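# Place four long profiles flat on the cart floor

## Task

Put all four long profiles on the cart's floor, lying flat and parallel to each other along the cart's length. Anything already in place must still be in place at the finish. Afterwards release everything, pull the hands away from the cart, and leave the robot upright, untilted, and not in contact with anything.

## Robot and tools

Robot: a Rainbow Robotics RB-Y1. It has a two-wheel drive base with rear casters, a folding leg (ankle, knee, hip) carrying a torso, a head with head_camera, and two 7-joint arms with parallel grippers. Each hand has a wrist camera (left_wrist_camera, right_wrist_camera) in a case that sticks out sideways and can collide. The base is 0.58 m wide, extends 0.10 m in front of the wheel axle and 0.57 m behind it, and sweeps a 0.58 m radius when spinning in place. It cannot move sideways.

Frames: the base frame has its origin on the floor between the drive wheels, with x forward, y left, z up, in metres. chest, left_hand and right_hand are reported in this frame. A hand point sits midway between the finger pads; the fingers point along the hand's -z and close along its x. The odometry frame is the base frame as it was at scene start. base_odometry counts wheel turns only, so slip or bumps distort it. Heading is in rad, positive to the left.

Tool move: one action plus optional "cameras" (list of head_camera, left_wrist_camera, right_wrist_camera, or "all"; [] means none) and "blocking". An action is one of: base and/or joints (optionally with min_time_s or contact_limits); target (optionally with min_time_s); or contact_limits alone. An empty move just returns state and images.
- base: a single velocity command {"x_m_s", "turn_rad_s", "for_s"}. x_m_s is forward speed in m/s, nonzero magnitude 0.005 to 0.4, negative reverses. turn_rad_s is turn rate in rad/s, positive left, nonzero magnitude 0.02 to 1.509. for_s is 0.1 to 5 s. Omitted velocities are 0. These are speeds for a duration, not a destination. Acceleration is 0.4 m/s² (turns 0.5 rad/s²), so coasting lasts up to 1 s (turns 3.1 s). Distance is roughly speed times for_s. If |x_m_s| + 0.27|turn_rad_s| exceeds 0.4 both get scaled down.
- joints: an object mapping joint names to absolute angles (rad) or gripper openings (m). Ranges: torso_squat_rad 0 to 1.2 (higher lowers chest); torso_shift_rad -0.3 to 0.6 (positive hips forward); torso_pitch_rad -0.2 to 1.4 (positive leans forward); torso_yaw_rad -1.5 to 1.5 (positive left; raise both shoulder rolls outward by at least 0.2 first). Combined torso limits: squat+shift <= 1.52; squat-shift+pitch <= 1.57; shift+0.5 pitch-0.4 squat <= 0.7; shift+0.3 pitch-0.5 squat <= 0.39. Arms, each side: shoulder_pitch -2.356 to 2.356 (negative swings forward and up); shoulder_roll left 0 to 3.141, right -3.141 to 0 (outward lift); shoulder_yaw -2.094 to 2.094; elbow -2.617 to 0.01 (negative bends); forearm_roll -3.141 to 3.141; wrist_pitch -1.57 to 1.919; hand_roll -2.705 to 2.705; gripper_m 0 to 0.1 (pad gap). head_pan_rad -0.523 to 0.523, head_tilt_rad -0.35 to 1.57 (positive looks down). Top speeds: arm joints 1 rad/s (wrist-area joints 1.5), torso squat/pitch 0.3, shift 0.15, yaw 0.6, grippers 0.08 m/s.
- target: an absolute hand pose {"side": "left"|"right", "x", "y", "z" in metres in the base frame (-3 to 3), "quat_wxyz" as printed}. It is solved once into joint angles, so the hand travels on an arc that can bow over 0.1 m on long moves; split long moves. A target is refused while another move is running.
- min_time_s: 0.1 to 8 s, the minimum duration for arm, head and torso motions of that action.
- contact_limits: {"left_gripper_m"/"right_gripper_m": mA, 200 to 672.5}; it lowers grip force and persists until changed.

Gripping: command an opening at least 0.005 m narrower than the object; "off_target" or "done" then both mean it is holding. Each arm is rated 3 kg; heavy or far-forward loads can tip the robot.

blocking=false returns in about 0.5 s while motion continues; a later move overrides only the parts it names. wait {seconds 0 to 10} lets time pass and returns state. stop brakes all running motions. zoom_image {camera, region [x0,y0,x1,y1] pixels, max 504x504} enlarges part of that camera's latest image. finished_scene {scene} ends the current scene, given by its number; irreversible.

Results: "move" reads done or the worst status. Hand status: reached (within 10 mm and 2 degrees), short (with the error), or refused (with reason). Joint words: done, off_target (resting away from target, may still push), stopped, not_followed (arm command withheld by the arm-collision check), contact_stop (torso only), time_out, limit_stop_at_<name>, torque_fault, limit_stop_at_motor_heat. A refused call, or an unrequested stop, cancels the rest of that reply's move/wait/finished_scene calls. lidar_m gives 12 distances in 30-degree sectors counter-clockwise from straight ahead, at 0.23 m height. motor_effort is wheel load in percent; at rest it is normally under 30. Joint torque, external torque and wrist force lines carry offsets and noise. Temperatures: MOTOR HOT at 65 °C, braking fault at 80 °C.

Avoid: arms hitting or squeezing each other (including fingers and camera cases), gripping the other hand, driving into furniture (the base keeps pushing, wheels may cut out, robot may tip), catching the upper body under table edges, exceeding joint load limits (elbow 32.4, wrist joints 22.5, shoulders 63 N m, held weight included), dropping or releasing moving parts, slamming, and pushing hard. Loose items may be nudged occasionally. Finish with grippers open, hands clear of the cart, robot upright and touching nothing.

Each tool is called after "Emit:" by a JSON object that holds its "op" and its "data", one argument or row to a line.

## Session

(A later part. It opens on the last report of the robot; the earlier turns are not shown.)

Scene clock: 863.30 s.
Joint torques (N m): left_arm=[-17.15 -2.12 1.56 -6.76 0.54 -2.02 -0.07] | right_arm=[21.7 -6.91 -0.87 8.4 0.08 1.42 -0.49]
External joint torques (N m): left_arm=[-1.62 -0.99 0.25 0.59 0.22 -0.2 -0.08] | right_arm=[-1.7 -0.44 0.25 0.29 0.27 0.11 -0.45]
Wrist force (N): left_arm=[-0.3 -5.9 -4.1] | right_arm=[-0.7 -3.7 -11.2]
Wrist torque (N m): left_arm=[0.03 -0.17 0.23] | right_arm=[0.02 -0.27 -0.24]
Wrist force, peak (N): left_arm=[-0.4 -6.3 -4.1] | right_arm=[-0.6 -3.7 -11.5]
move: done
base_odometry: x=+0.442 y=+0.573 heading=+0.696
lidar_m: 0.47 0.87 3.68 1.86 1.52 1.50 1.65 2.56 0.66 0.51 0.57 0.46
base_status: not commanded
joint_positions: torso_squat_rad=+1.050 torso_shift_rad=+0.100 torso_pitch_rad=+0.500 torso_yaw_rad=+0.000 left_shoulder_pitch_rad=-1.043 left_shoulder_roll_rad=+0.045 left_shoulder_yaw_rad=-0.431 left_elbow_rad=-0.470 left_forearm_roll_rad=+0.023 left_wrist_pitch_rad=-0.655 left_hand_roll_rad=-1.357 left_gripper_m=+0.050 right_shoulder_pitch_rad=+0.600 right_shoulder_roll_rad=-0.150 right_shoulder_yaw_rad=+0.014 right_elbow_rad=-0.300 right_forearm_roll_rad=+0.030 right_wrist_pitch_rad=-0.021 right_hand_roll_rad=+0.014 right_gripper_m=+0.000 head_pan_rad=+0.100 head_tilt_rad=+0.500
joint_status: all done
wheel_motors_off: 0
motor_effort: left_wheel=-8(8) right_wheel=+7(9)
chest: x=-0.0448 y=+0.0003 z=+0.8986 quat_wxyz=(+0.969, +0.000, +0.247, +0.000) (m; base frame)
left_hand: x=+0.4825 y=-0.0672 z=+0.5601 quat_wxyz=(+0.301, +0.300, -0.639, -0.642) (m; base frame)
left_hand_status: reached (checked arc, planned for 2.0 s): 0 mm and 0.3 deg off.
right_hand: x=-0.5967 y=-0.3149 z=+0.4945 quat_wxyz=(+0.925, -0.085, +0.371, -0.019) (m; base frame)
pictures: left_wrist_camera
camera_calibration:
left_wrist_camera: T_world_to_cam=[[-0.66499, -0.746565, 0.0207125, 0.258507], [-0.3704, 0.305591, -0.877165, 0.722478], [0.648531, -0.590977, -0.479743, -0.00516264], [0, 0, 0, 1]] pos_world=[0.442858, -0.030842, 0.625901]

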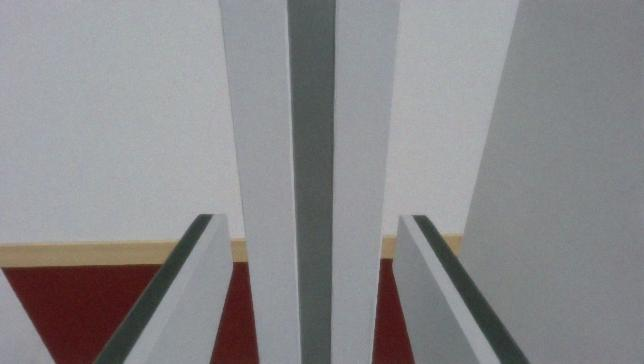

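Emit:
{"op": "move", "data": {
  "joints": {"left_gripper_m":0.02},
  "cameras": ["left_wrist_camera"]
}}

Emit:
{"op": "move", "data": {
  "target": {"side":"left","x":0.479,"y":-0.064,"z":0.60,"quat_wxyz":[0.3001,0.3001,-0.6403,-0.6403]},
  "min_time_s": 2,
  "cameras": ["head_camera"]
}}

Emit:
{"op": "move", "data": {
  "target": {"side":"left","x":0.36,"y":0.03,"z":0.64,"quat_wxyz":[0.298,0.298,-0.641,-0.641]},
  "min_time_s": 2.5,
  "cameras": ["head_camera"]
}}

Emit:
{"op": "move", "data": {
  "base": {"x_m_s":-0.25,"for_s":2.2},
  "cameras": ["head_camera"]
}}

Scene clock: 868.73 s.
Joint torques (N m): left_arm=[-16.48 -0.97 1.86 -7.15 0.14 -1.78 -0.27] | right_arm=[21.55 -7.1 -0.61 8.02 -0.01 1.52 -0.41]
External joint torques (N m): left_arm=[-0.95 0.17 0.55 0.21 -0.18 0.04 -0.29] | right_arm=[-1.84 -0.63 0.52 -0.09 0.18 0.21 -0.38]
Wrist force (N): left_arm=[1.1 -5.9 -4.0] | right_arm=[-0.5 -3.8 -11.2]
Wrist torque (N m): left_arm=[-0.03 -0.12 0.86] | right_arm=[0.02 -0.24 -0.24]
Wrist force, peak (N): left_arm=[-0.2 -6.4 -4.1] | right_arm=[-0.4 -3.5 -11.5]
move: off_target
base_odometry: x=+0.442 y=+0.573 heading=+0.696
lidar_m: 0.46 0.87 3.69 1.87 1.51 1.51 1.66 2.55 0.66 0.52 0.56 0.46
base_status: not commanded
joint_positions: torso_squat_rad=+1.050 torso_shift_rad=+0.100 torso_pitch_rad=+0.500 torso_yaw_rad=+0.000 left_shoulder_pitch_rad=-1.043 left_shoulder_roll_rad=+0.045 left_shoulder_yaw_rad=-0.431 left_elbow_rad=-0.470 left_forearm_roll_rad=+0.024 left_wrist_pitch_rad=-0.655 left_hand_roll_rad=-1.357 left_gripper_m=+0.031 right_shoulder_pitch_rad=+0.600 right_shoulder_roll_rad=-0.150 right_shoulder_yaw_rad=+0.014 right_elbow_rad=-0.300 right_forearm_roll_rad=+0.030 right_wrist_pitch_rad=-0.021 right_hand_roll_rad=+0.014 right_gripper_m=+0.000 head_pan_rad=+0.100 head_tilt_rad=+0.500
joint_status: left_gripper_m off_target (ended at +0.031, target +0.020)
wheel_motors_off: 0
motor_effort: left_wheel=-8(8) right_wheel=+6(9)
chest: x=-0.0448 y=+0.0003 z=+0.8986 quat_wxyz=(+0.969, +0.000, +0.247, +0.000) (m; base frame)
left_hand: x=+0.4825 y=-0.0673 z=+0.5601 quat_wxyz=(+0.301, +0.300, -0.639, -0.642) (m; base frame)
right_hand: x=-0.5967 y=-0.3149 z=+0.4945 quat_wxyz=(+0.925, -0.085, +0.371, -0.019) (m; base frame)
pictures: left_wrist_camera
camera_calibration:
left_wrist_camera: T_world_to_cam=[[-0.664963, -0.746583, 0.0209387, 0.258351], [-0.370464, 0.305361, -0.877218, 0.72262], [0.648522, -0.591074, -0.479635, -0.00518103], [0, 0, 0, 1]] pos_world=[0.442858, -0.0308413, 0.626001]

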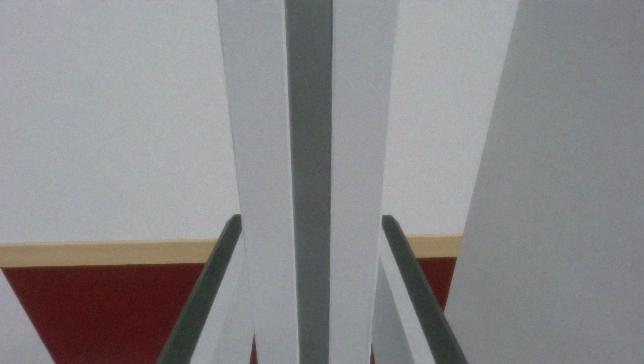

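Scene clock: 871.07 s.
Joint torques (N m): left_arm=[-20.31 -1.81 1.76 -12.73 0.09 -4.23 0.45] | right_arm=[21.95 -6.39 -0.45 8.38 0.09 1.35 -0.27]
External joint torques (N m): left_arm=[-6 -0.49 -0.46 -4 -0.17 -2.45 0.44] | right_arm=[-1.45 0.07 0.67 0.27 0.28 0.04 -0.23]
Wrist force (N): left_arm=[0.0 -14.7 -3.7] | right_arm=[-0.6 -3.6 -11.1]
Wrist torque (N m): left_arm=[-0.01 -0.18 0.23] | right_arm=[0.01 -0.24 -0.22]
Wrist force, peak (N): left_arm=[1.4 36.5 -4.4] | right_arm=[-0.7 -3.6 -11.5]
move: done
base_odometry: x=+0.442 y=+0.573 heading=+0.696
lidar_m: 0.48 0.87 3.69 1.86 1.51 1.50 1.65 2.56 0.66 0.52 0.56 0.47
base_status: not commanded
joint_positions: torso_squat_rad=+1.050 torso_shift_rad=+0.100 torso_pitch_rad=+0.500 torso_yaw_rad=+0.000 left_shoulder_pitch_rad=-0.866 left_shoulder_roll_rad=+0.145 left_shoulder_yaw_rad=-0.466 left_elbow_rad=-0.949 left_forearm_roll_rad=+0.002 left_wrist_pitch_rad=-0.391 left_hand_roll_rad=-1.328 left_gripper_m=+0.030 right_shoulder_pitch_rad=+0.600 right_shoulder_roll_rad=-0.150 right_shoulder_yaw_rad=+0.014 right_elbow_rad=-0.300 right_forearm_roll_rad=+0.030 right_wrist_pitch_rad=-0.021 right_hand_roll_rad=+0.014 right_gripper_m=+0.000 head_pan_rad=+0.100 head_tilt_rad=+0.500
joint_status: all done
wheel_motors_off: 0
motor_effort: left_wheel=-8(8) right_wheel=+6(9)
chest: x=-0.0448 y=+0.0003 z=+0.8986 quat_wxyz=(+0.969, +0.000, +0.247, +0.000) (m; base frame)
left_hand: x=+0.4778 y=-0.0631 z=+0.5989 quat_wxyz=(+0.298, +0.301, -0.645, -0.637) (m; base frame)
left_hand_status: reached (checked arc, planned for 2.0 s): 2 mm and 0.7 deg off.
right_hand: x=-0.5967 y=-0.3149 z=+0.4945 quat_wxyz=(+0.925, -0.085, +0.371, -0.019) (m; base frame)
pictures: head_camera
camera_calibration:
head_camera: T_world_to_cam=[[0.0333263, -0.99917, -0.0234094, 0.028473], [-0.814463, -0.0135755, -0.580057, 0.731064], [0.579258, 0.0383973, -0.81424, 0.766426], [0, 0, 0, 1]] pos_world=[0.150518, 0.00894532, 1.04878]

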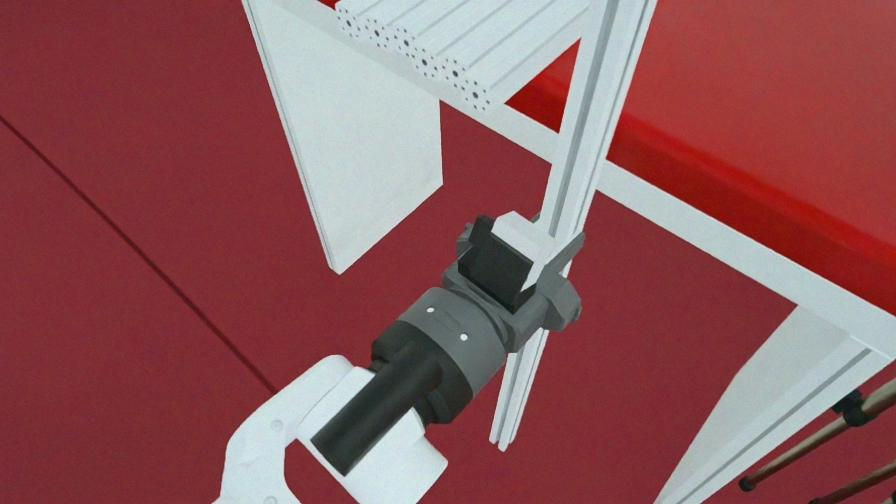

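Scene clock: 873.90 s.
Joint torques (N m): left_arm=[-10.22 1.06 3.29 -13.73 -0.04 -3.98 0.67] | right_arm=[22.15 -6.92 -0.65 7.97 0.04 1.37 -0.23]
External joint torques (N m): left_arm=[-4 -0.47 0.25 -4.37 -0.24 -2.19 0.66] | right_arm=[-1.24 -0.46 0.48 -0.15 0.24 0.06 -0.19]
Wrist force (N): left_arm=[-0.3 -14.6 -3.7] | right_arm=[-0.6 -3.5 -11.0]
Wrist torque (N m): left_arm=[-0.22 -0.20 0.24] | right_arm=[0.01 -0.26 -0.23]
Wrist force, peak (N): left_arm=[-0.2 -15.6 -4.2] | right_arm=[-0.7 -3.7 -11.4]
move: done
base_odometry: x=+0.442 y=+0.573 heading=+0.696
lidar_m: 0.34 0.88 3.68 1.86 1.51 1.50 1.65 2.56 0.67 0.52 0.57 0.47
base_status: not commanded
joint_positions: torso_squat_rad=+1.050 torso_shift_rad=+0.100 torso_pitch_rad=+0.500 torso_yaw_rad=+0.000 left_shoulder_pitch_rad=-0.322 left_shoulder_roll_rad=+0.463 left_shoulder_yaw_rad=-0.493 left_elbow_rad=-1.779 left_forearm_roll_rad=-0.017 left_wrist_pitch_rad=-0.180 left_hand_roll_rad=-1.287 left_gripper_m=+0.030 right_shoulder_pitch_rad=+0.600 right_shoulder_roll_rad=-0.150 right_shoulder_yaw_rad=+0.014 right_elbow_rad=-0.300 right_forearm_roll_rad=+0.030 right_wrist_pitch_rad=-0.021 right_hand_roll_rad=+0.014 right_gripper_m=+0.000 head_pan_rad=+0.100 head_tilt_rad=+0.500
joint_status: all done
wheel_motors_off: 0
motor_effort: left_wheel=-7(8) right_wheel=+8(9)
chest: x=-0.0448 y=+0.0003 z=+0.8986 quat_wxyz=(+0.969, +0.000, +0.247, +0.000) (m; base frame)
left_hand: x=+0.3594 y=+0.0302 z=+0.6390 quat_wxyz=(+0.297, +0.298, -0.643, -0.640) (m; base frame)
left_hand_status: reached (checked arc, planned for 2.5 s): 1 mm and 0.2 deg off.
right_hand: x=-0.5967 y=-0.3149 z=+0.4945 quat_wxyz=(+0.925, -0.085, +0.371, -0.019) (m; base frame)
pictures: head_camera
camera_calibration:
head_camera: T_world_to_cam=[[0.0333263, -0.99917, -0.0234094, 0.028473], [-0.814463, -0.0135755, -0.580057, 0.731064], [0.579258, 0.0383973, -0.81424, 0.766426], [0, 0, 0, 1]] pos_world=[0.150518, 0.00894532, 1.04878]

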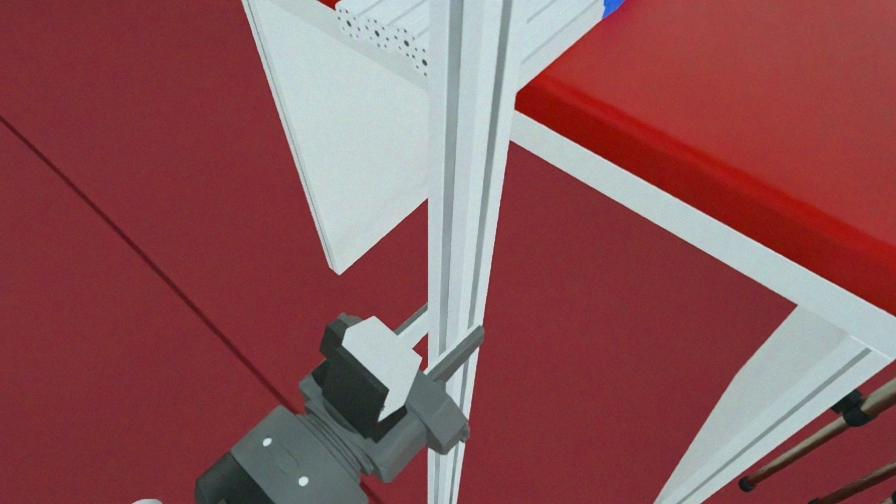

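Scene clock: 877.43 s.
Joint torques (N m): left_arm=[-10.95 1.07 2.86 -13.25 -0.17 -4.07 0.38] | right_arm=[21.73 -6.71 -0.78 7.76 0.08 1.21 -0.47]
External joint torques (N m): left_arm=[-4.73 -0.47 -0.18 -3.89 -0.37 -2.29 0.37] | right_arm=[-1.67 -0.24 0.35 -0.36 0.28 -0.1 -0.43]
Wrist force (N): left_arm=[-0.1 -14.7 -3.6] | right_arm=[-0.5 -3.6 -11.0]
Wrist torque (N m): left_arm=[-0.21 -0.19 0.28] | right_arm=[0.00 -0.25 -0.22]
Wrist force, peak (N): left_arm=[-0.8 -15.4 -3.3] | right_arm=[-0.5 -3.8 -11.4]
move: done
base_odometry: x=+0.020 y=+0.221 heading=+0.694
lidar_m: 0.35 2.57 2.64 1.33 1.09 1.08 1.18 1.82 3.74 0.86 0.70 0.95
base_status: done (sent for 2.2 of 2.2 s)
joint_positions: torso_squat_rad=+1.050 torso_shift_rad=+0.100 torso_pitch_rad=+0.500 torso_yaw_rad=+0.000 left_shoulder_pitch_rad=-0.322 left_shoulder_roll_rad=+0.463 left_shoulder_yaw_rad=-0.493 left_elbow_rad=-1.780 left_forearm_roll_rad=-0.017 left_wrist_pitch_rad=-0.180 left_hand_roll_rad=-1.287 left_gripper_m=+0.030 right_shoulder_pitch_rad=+0.600 right_shoulder_roll_rad=-0.150 right_shoulder_yaw_rad=+0.014 right_elbow_rad=-0.300 right_forearm_roll_rad=+0.030 right_wrist_pitch_rad=-0.021 right_hand_roll_rad=+0.014 right_gripper_m=+0.000 head_pan_rad=+0.100 head_tilt_rad=+0.500
joint_status: not commanded
wheel_motors_off: 0
motor_effort: left_wheel=-11(31) right_wheel=+16(49)
chest: x=-0.0448 y=+0.0003 z=+0.8986 quat_wxyz=(+0.969, +0.000, +0.248, +0.000) (m; base frame)
left_hand: x=+0.3594 y=+0.0302 z=+0.6389 quat_wxyz=(+0.297, +0.298, -0.643, -0.640) (m; base frame)
right_hand: x=-0.5968 y=-0.3149 z=+0.4946 quat_wxyz=(+0.924, -0.085, +0.371, -0.019) (m; base frame)
pictures: head_camera
camera_calibration:
head_camera: T_world_to_cam=[[0.0333249, -0.99917, -0.0234117, 0.0284723], [-0.814544, -0.0135784, -0.579943, 0.731039], [0.579144, 0.0383964, -0.81432, 0.76647], [0, 0, 0, 1]] pos_world=[0.150618, 0.00894531, 1.04878]

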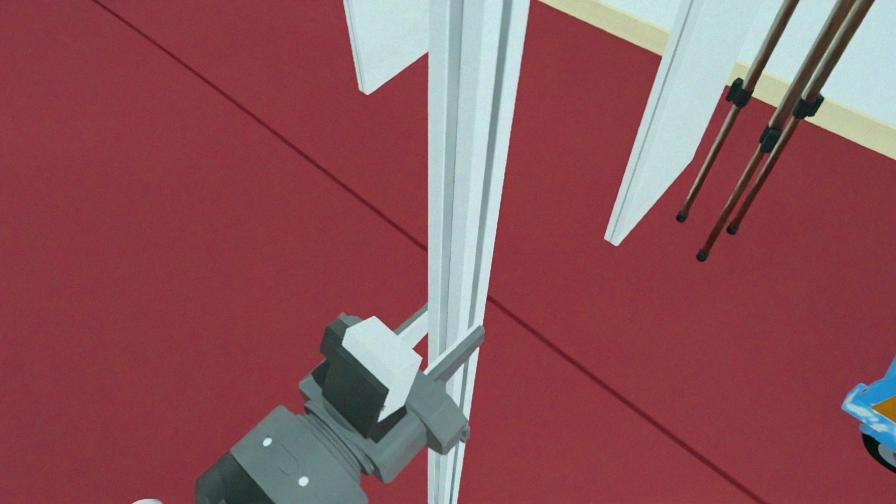

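Emit:
{"op": "move", "data": {
  "base": {"turn_rad_s":-0.6,"for_s":4.02},
  "cameras": []
}}

Emit:
{"op": "move", "data": {
  "base": {"x_m_s":0.3,"for_s":2.74},
  "cameras": []
}}

Emit:
{"op": "move", "data": {
  "base": {"turn_rad_s":0.6,"for_s":2.85},
  "cameras": ["head_camera"]
}}

Emit:
{"op": "move", "data": {
  "target": {"side":"left","x":0.52,"y":0.10,"z":0.88,"quat_wxyz":[0.887,0,-0.462,0]},
  "min_time_s": 3.5,
  "cameras": []
}}

Scene clock: 887.60 s.
Joint torques (N m): left_arm=[-10.1 1.21 2.69 -13.31 -0.19 -4.13 0.47] | right_arm=[21.62 -6.38 -0.53 7.96 -0.16 1.24 -0.37]
External joint torques (N m): left_arm=[-3.88 -0.32 -0.34 -3.95 -0.39 -2.34 0.46] | right_arm=[-1.78 0.09 0.59 -0.16 0.04 -0.07 -0.33]
Wrist force (N): left_arm=[-0.6 -14.5 -3.7] | right_arm=[-0.5 -3.6 -11.1]
Wrist torque (N m): left_arm=[-0.26 -0.25 0.26] | right_arm=[0.01 -0.24 -0.23]
Wrist force, peak (N): left_arm=[-0.1 -15.3 -3.6] | right_arm=[-0.6 -3.9 -11.5]
move: done
base_odometry: x=+0.020 y=+0.221 heading=-1.725
lidar_m: 0.35 1.20 0.78 0.72 0.98 1.41 3.67 1.84 1.16 1.06 1.06 1.31
base_status: done (sent for 4.03 of 4.03 s)
joint_positions: torso_squat_rad=+1.050 torso_shift_rad=+0.100 torso_pitch_rad=+0.500 torso_yaw_rad=+0.000 left_shoulder_pitch_rad=-0.322 left_shoulder_roll_rad=+0.463 left_shoulder_yaw_rad=-0.493 left_elbow_rad=-1.780 left_forearm_roll_rad=-0.017 left_wrist_pitch_rad=-0.180 left_hand_roll_rad=-1.287 left_gripper_m=+0.030 right_shoulder_pitch_rad=+0.600 right_shoulder_roll_rad=-0.150 right_shoulder_yaw_rad=+0.014 right_elbow_rad=-0.300 right_forearm_roll_rad=+0.030 right_wrist_pitch_rad=-0.021 right_hand_roll_rad=+0.014 right_gripper_m=+0.000 head_pan_rad=+0.100 head_tilt_rad=+0.500
joint_status: not commanded
wheel_motors_off: 0
motor_effort: left_wheel=+12(49) right_wheel=+2(47)
chest: x=-0.0448 y=+0.0003 z=+0.8986 quat_wxyz=(+0.969, +0.000, +0.248, +0.000) (m; base frame)
left_hand: x=+0.3594 y=+0.0302 z=+0.6389 quat_wxyz=(+0.297, +0.298, -0.643, -0.640) (m; base frame)
right_hand: x=-0.5968 y=-0.3149 z=+0.4946 quat_wxyz=(+0.924, -0.085, +0.371, -0.019) (m; base frame)
pictures: none
No camera images: "cameras" was empty.

Scene clock: 891.57 s.
Joint torques (N m): left_arm=[-10.1 0.59 3.36 -13.43 -0.04 -3.98 0.49] | right_arm=[21.79 -6.32 -0.85 8 -0.15 1.25 -0.02]
External joint torques (N m): left_arm=[-3.87 -0.94 0.33 -4.08 -0.24 -2.19 0.48] | right_arm=[-1.61 0.15 0.28 -0.12 0.05 -0.06 0.02]
Wrist force (N): left_arm=[-0.1 -14.7 -3.3] | right_arm=[-0.5 -3.6 -11.2]
Wrist torque (N m): left_arm=[-0.24 -0.20 0.24] | right_arm=[0.01 -0.23 -0.23]
Wrist force, peak (N): left_arm=[-0.6 -15.3 -4.5] | right_arm=[-0.6 -3.6 -11.8]
move: done
base_odometry: x=-0.106 y=-0.589 heading=-1.726
lidar_m: 0.35 2.88 0.93 0.84 0.85 1.04 3.98 1.61 1.03 0.91 0.92 1.14
base_status: done (sent for 2.73 of 2.73 s)
joint_positions: torso_squat_rad=+1.050 torso_shift_rad=+0.100 torso_pitch_rad=+0.500 torso_yaw_rad=+0.000 left_shoulder_pitch_rad=-0.322 left_shoulder_roll_rad=+0.463 left_shoulder_yaw_rad=-0.493 left_elbow_rad=-1.780 left_forearm_roll_rad=-0.017 left_wrist_pitch_rad=-0.180 left_hand_roll_rad=-1.287 left_gripper_m=+0.030 right_shoulder_pitch_rad=+0.600 right_shoulder_roll_rad=-0.150 right_shoulder_yaw_rad=+0.014 right_elbow_rad=-0.300 right_forearm_roll_rad=+0.030 right_wrist_pitch_rad=-0.021 right_hand_roll_rad=+0.014 right_gripper_m=+0.000 head_pan_rad=+0.100 head_tilt_rad=+0.500
joint_status: not commanded
wheel_motors_off: 0
motor_effort: left_wheel=-8(50) right_wheel=+7(41)
chest: x=-0.0447 y=+0.0003 z=+0.8986 quat_wxyz=(+0.969, +0.000, +0.248, +0.000) (m; base frame)
left_hand: x=+0.3595 y=+0.0302 z=+0.6389 quat_wxyz=(+0.297, +0.298, -0.643, -0.640) (m; base frame)
right_hand: x=-0.5967 y=-0.3149 z=+0.4946 quat_wxyz=(+0.924, -0.085, +0.371, -0.019) (m; base frame)
pictures: none
No camera images: "cameras" was empty.

Scene clock: 895.97 s.
Joint torques (N m): left_arm=[-9.88 0.84 3.97 -13.26 -0.33 -4.36 0.89] | right_arm=[21.85 -7.02 -0.79 8.14 -0.25 1.43 -0.28]
External joint torques (N m): left_arm=[-3.66 -0.7 0.93 -3.91 -0.53 -2.57 0.88] | right_arm=[-1.55 -0.55 0.34 0.02 -0.06 0.12 -0.24]
Wrist force (N): left_arm=[0.1 -14.9 -3.9] | right_arm=[-0.7 -3.5 -10.9]
Wrist torque (N m): left_arm=[-0.21 -0.20 0.26] | right_arm=[-0.01 -0.27 -0.23]
Wrist force, peak (N): left_arm=[-0.6 -15.2 -4.3] | right_arm=[-0.3 -3.9 -11.6]
move: done
base_odometry: x=-0.106 y=-0.589 heading=-0.006
lidar_m: 0.34 0.86 1.55 3.90 1.35 0.98 0.91 0.94 1.29 3.34 2.38 0.86
base_status: done (sent for 2.87 of 2.87 s)
joint_positions: torso_squat_rad=+1.050 torso_shift_rad=+0.100 torso_pitch_rad=+0.500 torso_yaw_rad=+0.000 left_shoulder_pitch_rad=-0.322 left_shoulder_roll_rad=+0.463 left_shoulder_yaw_rad=-0.493 left_elbow_rad=-1.780 left_forearm_roll_rad=-0.017 left_wrist_pitch_rad=-0.180 left_hand_roll_rad=-1.287 left_gripper_m=+0.030 right_shoulder_pitch_rad=+0.600 right_shoulder_roll_rad=-0.150 right_shoulder_yaw_rad=+0.014 right_elbow_rad=-0.300 right_forearm_roll_rad=+0.030 right_wrist_pitch_rad=-0.021 right_hand_roll_rad=+0.014 right_gripper_m=+0.000 head_pan_rad=+0.100 head_tilt_rad=+0.500
joint_status: not commanded
wheel_motors_off: 0
motor_effort: left_wheel=+3(40) right_wheel=+13(39)
chest: x=-0.0447 y=+0.0003 z=+0.8986 quat_wxyz=(+0.969, +0.000, +0.248, +0.000) (m; base frame)
left_hand: x=+0.3595 y=+0.0302 z=+0.6389 quat_wxyz=(+0.297, +0.298, -0.643, -0.640) (m; base frame)
right_hand: x=-0.5967 y=-0.3149 z=+0.4946 quat_wxyz=(+0.924, -0.085, +0.371, -0.019) (m; base frame)
pictures: head_camera
camera_calibration:
head_camera: T_world_to_cam=[[0.0333209, -0.99917, -0.0234159, 0.0284717], [-0.814625, -0.013578, -0.57983, 0.730956], [0.579031, 0.0383956, -0.814401, 0.766433], [0, 0, 0, 1]] pos_world=[0.150718, 0.00894532, 1.04868]

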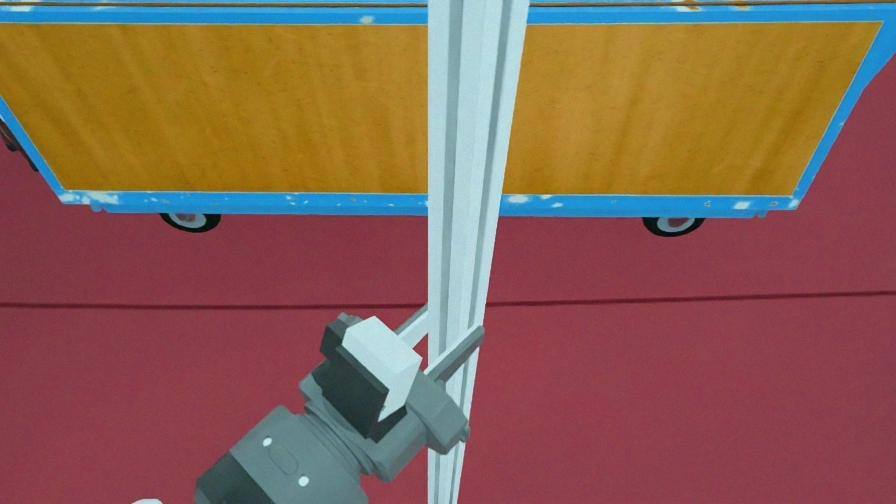

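Scene clock: 899.80 s.
Joint torques (N m): left_arm=[-24.09 2.22 -0.13 -9.36 -0.79 -3.32 0.37] | right_arm=[22.07 -7.06 -1.01 8.04 0.17 1.4 -0.43]
External joint torques (N m): left_arm=[-5.9 -0.19 0.47 -3.16 -0.58 -1.76 0.41] | right_arm=[-1.33 -0.6 0.12 -0.08 0.36 0.09 -0.39]
Wrist force (N): left_arm=[-12.7 0.2 -12.6] | right_arm=[-0.5 -3.7 -11.4]
Wrist torque (N m): left_arm=[-0.33 -0.30 0.33] | right_arm=[0.01 -0.24 -0.24]
Wrist force, peak (N): left_arm=[-13.7 -4.0 -11.9] | right_arm=[-0.5 -3.7 -11.5]
move: done
base_odometry: x=-0.106 y=-0.589 heading=-0.006
lidar_m: 0.82 0.86 1.54 3.90 1.36 0.97 0.91 0.94 1.28 3.35 2.38 0.87
base_status: not commanded
joint_positions: torso_squat_rad=+1.050 torso_shift_rad=+0.100 torso_pitch_rad=+0.500 torso_yaw_rad=+0.000 left_shoulder_pitch_rad=-1.358 left_shoulder_roll_rad=+0.007 left_shoulder_yaw_rad=+0.113 left_elbow_rad=-1.896 left_forearm_roll_rad=-0.292 left_wrist_pitch_rad=+1.743 left_hand_roll_rad=+0.140 left_gripper_m=+0.030 right_shoulder_pitch_rad=+0.600 right_shoulder_roll_rad=-0.150 right_shoulder_yaw_rad=+0.014 right_elbow_rad=-0.300 right_forearm_roll_rad=+0.030 right_wrist_pitch_rad=-0.021 right_hand_roll_rad=+0.014 right_gripper_m=+0.000 head_pan_rad=+0.100 head_tilt_rad=+0.500
joint_status: all done
wheel_motors_off: 0
motor_effort: left_wheel=+2(3) right_wheel=+14(17)
chest: x=-0.0447 y=+0.0003 z=+0.8986 quat_wxyz=(+0.969, +0.000, +0.248, +0.000) (m; base frame)
left_hand: x=+0.5199 y=+0.1002 z=+0.8789 quat_wxyz=(+0.888, +0.000, -0.461, +0.000) (m; base frame)
left_hand_status: reached (checked arc, planned for 3.5 s): 1 mm and 0.2 deg off.
right_hand: x=-0.5967 y=-0.3149 z=+0.4946 quat_wxyz=(+0.924, -0.085, +0.371, -0.019) (m; base frame)
pictures: none
No camera images: "cameras" was empty.

Emit:
{"op": "move", "data": {
  "joints": {"torso_squat_rad":0.95,"torso_shift_rad":0.28,"torso_pitch_rad":0.9,"left_shoulder_pitch_rad":-1.922,"left_shoulder_roll_rad":0.938,"left_shoulder_yaw_rad":-0.642,"left_elbow_rad":-2.082,"left_forearm_roll_rad":0.703,"left_wrist_pitch_rad":1.915,"left_hand_roll_rad":1.193,"head_pan_rad":-0.5,"head_tilt_rad":0.0},
  "base": {"turn_rad_s":0.05,"for_s":0.12},
  "min_time_s": 3.5,
  "cameras": []
}}

Emit:
{"op": "move", "data": {
  "base": {"x_m_s":0.2,"for_s":1.6},
  "cameras": ["head_camera"]
}}

Scene clock: 910.80 s.
Joint torques (N m): left_arm=[-23.34 6.4 9.62 -3.88 -2.27 -1.01 0.58] | right_arm=[25.7 -6.37 -0.74 9.92 0.13 1.93 -0.14]
External joint torques (N m): left_arm=[-6.24 1.17 1.1 -1.86 -1.24 -0.53 0.62] | right_arm=[-2.31 -0.45 0.38 -0.14 0.38 0.14 -0.09]
Wrist force (N): left_arm=[-10.3 0.3 -15.1] | right_arm=[0.8 -3.8 -9.1]
Wrist torque (N m): left_arm=[-0.32 -0.31 0.29] | right_arm=[0.02 -0.20 -0.24]
Wrist force, peak (N): left_arm=[-14.5 -0.3 -12.7] | right_arm=[-0.6 -3.7 -11.4]
move: done
base_odometry: x=-0.107 y=-0.589 heading=+0.000
lidar_m: 0.82 0.86 1.54 3.82 1.35 0.98 0.91 0.96 1.29 3.41 2.35 0.86
base_status: done (sent for 0.13 of 0.13 s)
joint_positions: torso_squat_rad=+0.950 torso_shift_rad=+0.280 torso_pitch_rad=+0.899 torso_yaw_rad=+0.000 left_shoulder_pitch_rad=-1.921 left_shoulder_roll_rad=+0.937 left_shoulder_yaw_rad=-0.642 left_elbow_rad=-2.082 left_forearm_roll_rad=+0.703 left_wrist_pitch_rad=+1.915 left_hand_roll_rad=+1.193 left_gripper_m=+0.030 right_shoulder_pitch_rad=+0.600 right_shoulder_roll_rad=-0.150 right_shoulder_yaw_rad=+0.014 right_elbow_rad=-0.300 right_forearm_roll_rad=+0.030 right_wrist_pitch_rad=-0.021 right_hand_roll_rad=+0.014 right_gripper_m=+0.000 head_pan_rad=-0.500 head_tilt_rad=+0.000
joint_status: all done
wheel_motors_off: 0
motor_effort: left_wheel=+1(20) right_wheel=+17(40)
chest: x=+0.1268 y=+0.0003 z=+0.8643 quat_wxyz=(+0.901, +0.000, +0.435, +0.000) (m; base frame)
left_hand: x=+0.6297 y=+0.0892 z=+0.7788 quat_wxyz=(+0.940, -0.001, -0.341, -0.001) (m; base frame)
right_hand: x=-0.5388 y=-0.3149 z=+0.7066 quat_wxyz=(+0.833, -0.087, +0.547, -0.002) (m; base frame)
pictures: none
No camera images: "cameras" was empty.

Scene clock: 913.47 s.
Joint torques (N m): left_arm=[-22.72 6.74 8.99 -3.34 -2.23 -0.97 0.37] | right_arm=[25.83 -5.9 -0.99 10.12 0.05 1.78 -0.3]
External joint torques (N m): left_arm=[-5.63 1.5 0.47 -1.32 -1.2 -0.49 0.41] | right_arm=[-2.18 0.02 0.13 0.06 0.3 0 -0.25]
Wrist force (N): left_arm=[-10.1 0.0 -14.8] | right_arm=[1.0 -3.6 -9.3]
Wrist torque (N m): left_arm=[-0.35 -0.28 0.28] | right_arm=[0.01 -0.18 -0.24]
Wrist force, peak (N): left_arm=[-11.2 0.3 -15.4] | right_arm=[0.6 -3.7 -9.8]
move: done
base_odometry: x=+0.213 y=-0.589 heading=+0.000
lidar_m: 0.50 0.53 0.74 4.95 1.81 1.31 1.24 1.28 1.74 4.61 0.73 0.53
base_status: done (sent for 1.6 of 1.6 s)
joint_positions: torso_squat_rad=+0.950 torso_shift_rad=+0.280 torso_pitch_rad=+0.900 torso_yaw_rad=+0.000 left_shoulder_pitch_rad=-1.921 left_shoulder_roll_rad=+0.938 left_shoulder_yaw_rad=-0.643 left_elbow_rad=-2.082 left_forearm_roll_rad=+0.703 left_wrist_pitch_rad=+1.915 left_hand_roll_rad=+1.193 left_gripper_m=+0.030 right_shoulder_pitch_rad=+0.600 right_shoulder_roll_rad=-0.150 right_shoulder_yaw_rad=+0.014 right_elbow_rad=-0.300 right_forearm_roll_rad=+0.030 right_wrist_pitch_rad=-0.021 right_hand_roll_rad=+0.014 right_gripper_m=+0.000 head_pan_rad=-0.500 head_tilt_rad=+0.000
joint_status: not commanded
wheel_motors_off: 0
motor_effort: left_wheel=+0(29) right_wheel=-1(47)
chest: x=+0.1269 y=+0.0003 z=+0.8643 quat_wxyz=(+0.901, +0.000, +0.435, +0.000) (m; base frame)
left_hand: x=+0.6298 y=+0.0892 z=+0.7787 quat_wxyz=(+0.940, -0.001, -0.341, -0.001) (m; base frame)
right_hand: x=-0.5387 y=-0.3149 z=+0.7067 quat_wxyz=(+0.832, -0.087, +0.547, -0.002) (m; base frame)
pictures: head_camera
camera_calibration:
head_camera: T_world_to_cam=[[-0.350158, -0.852255, 0.388652, -0.267563], [-0.745843, 0.00266909, -0.666117, 0.925637], [0.566664, -0.523119, -0.636583, 0.391418], [0, 0, 0, 1]] pos_world=[0.374888, -0.0257445, 0.969741]

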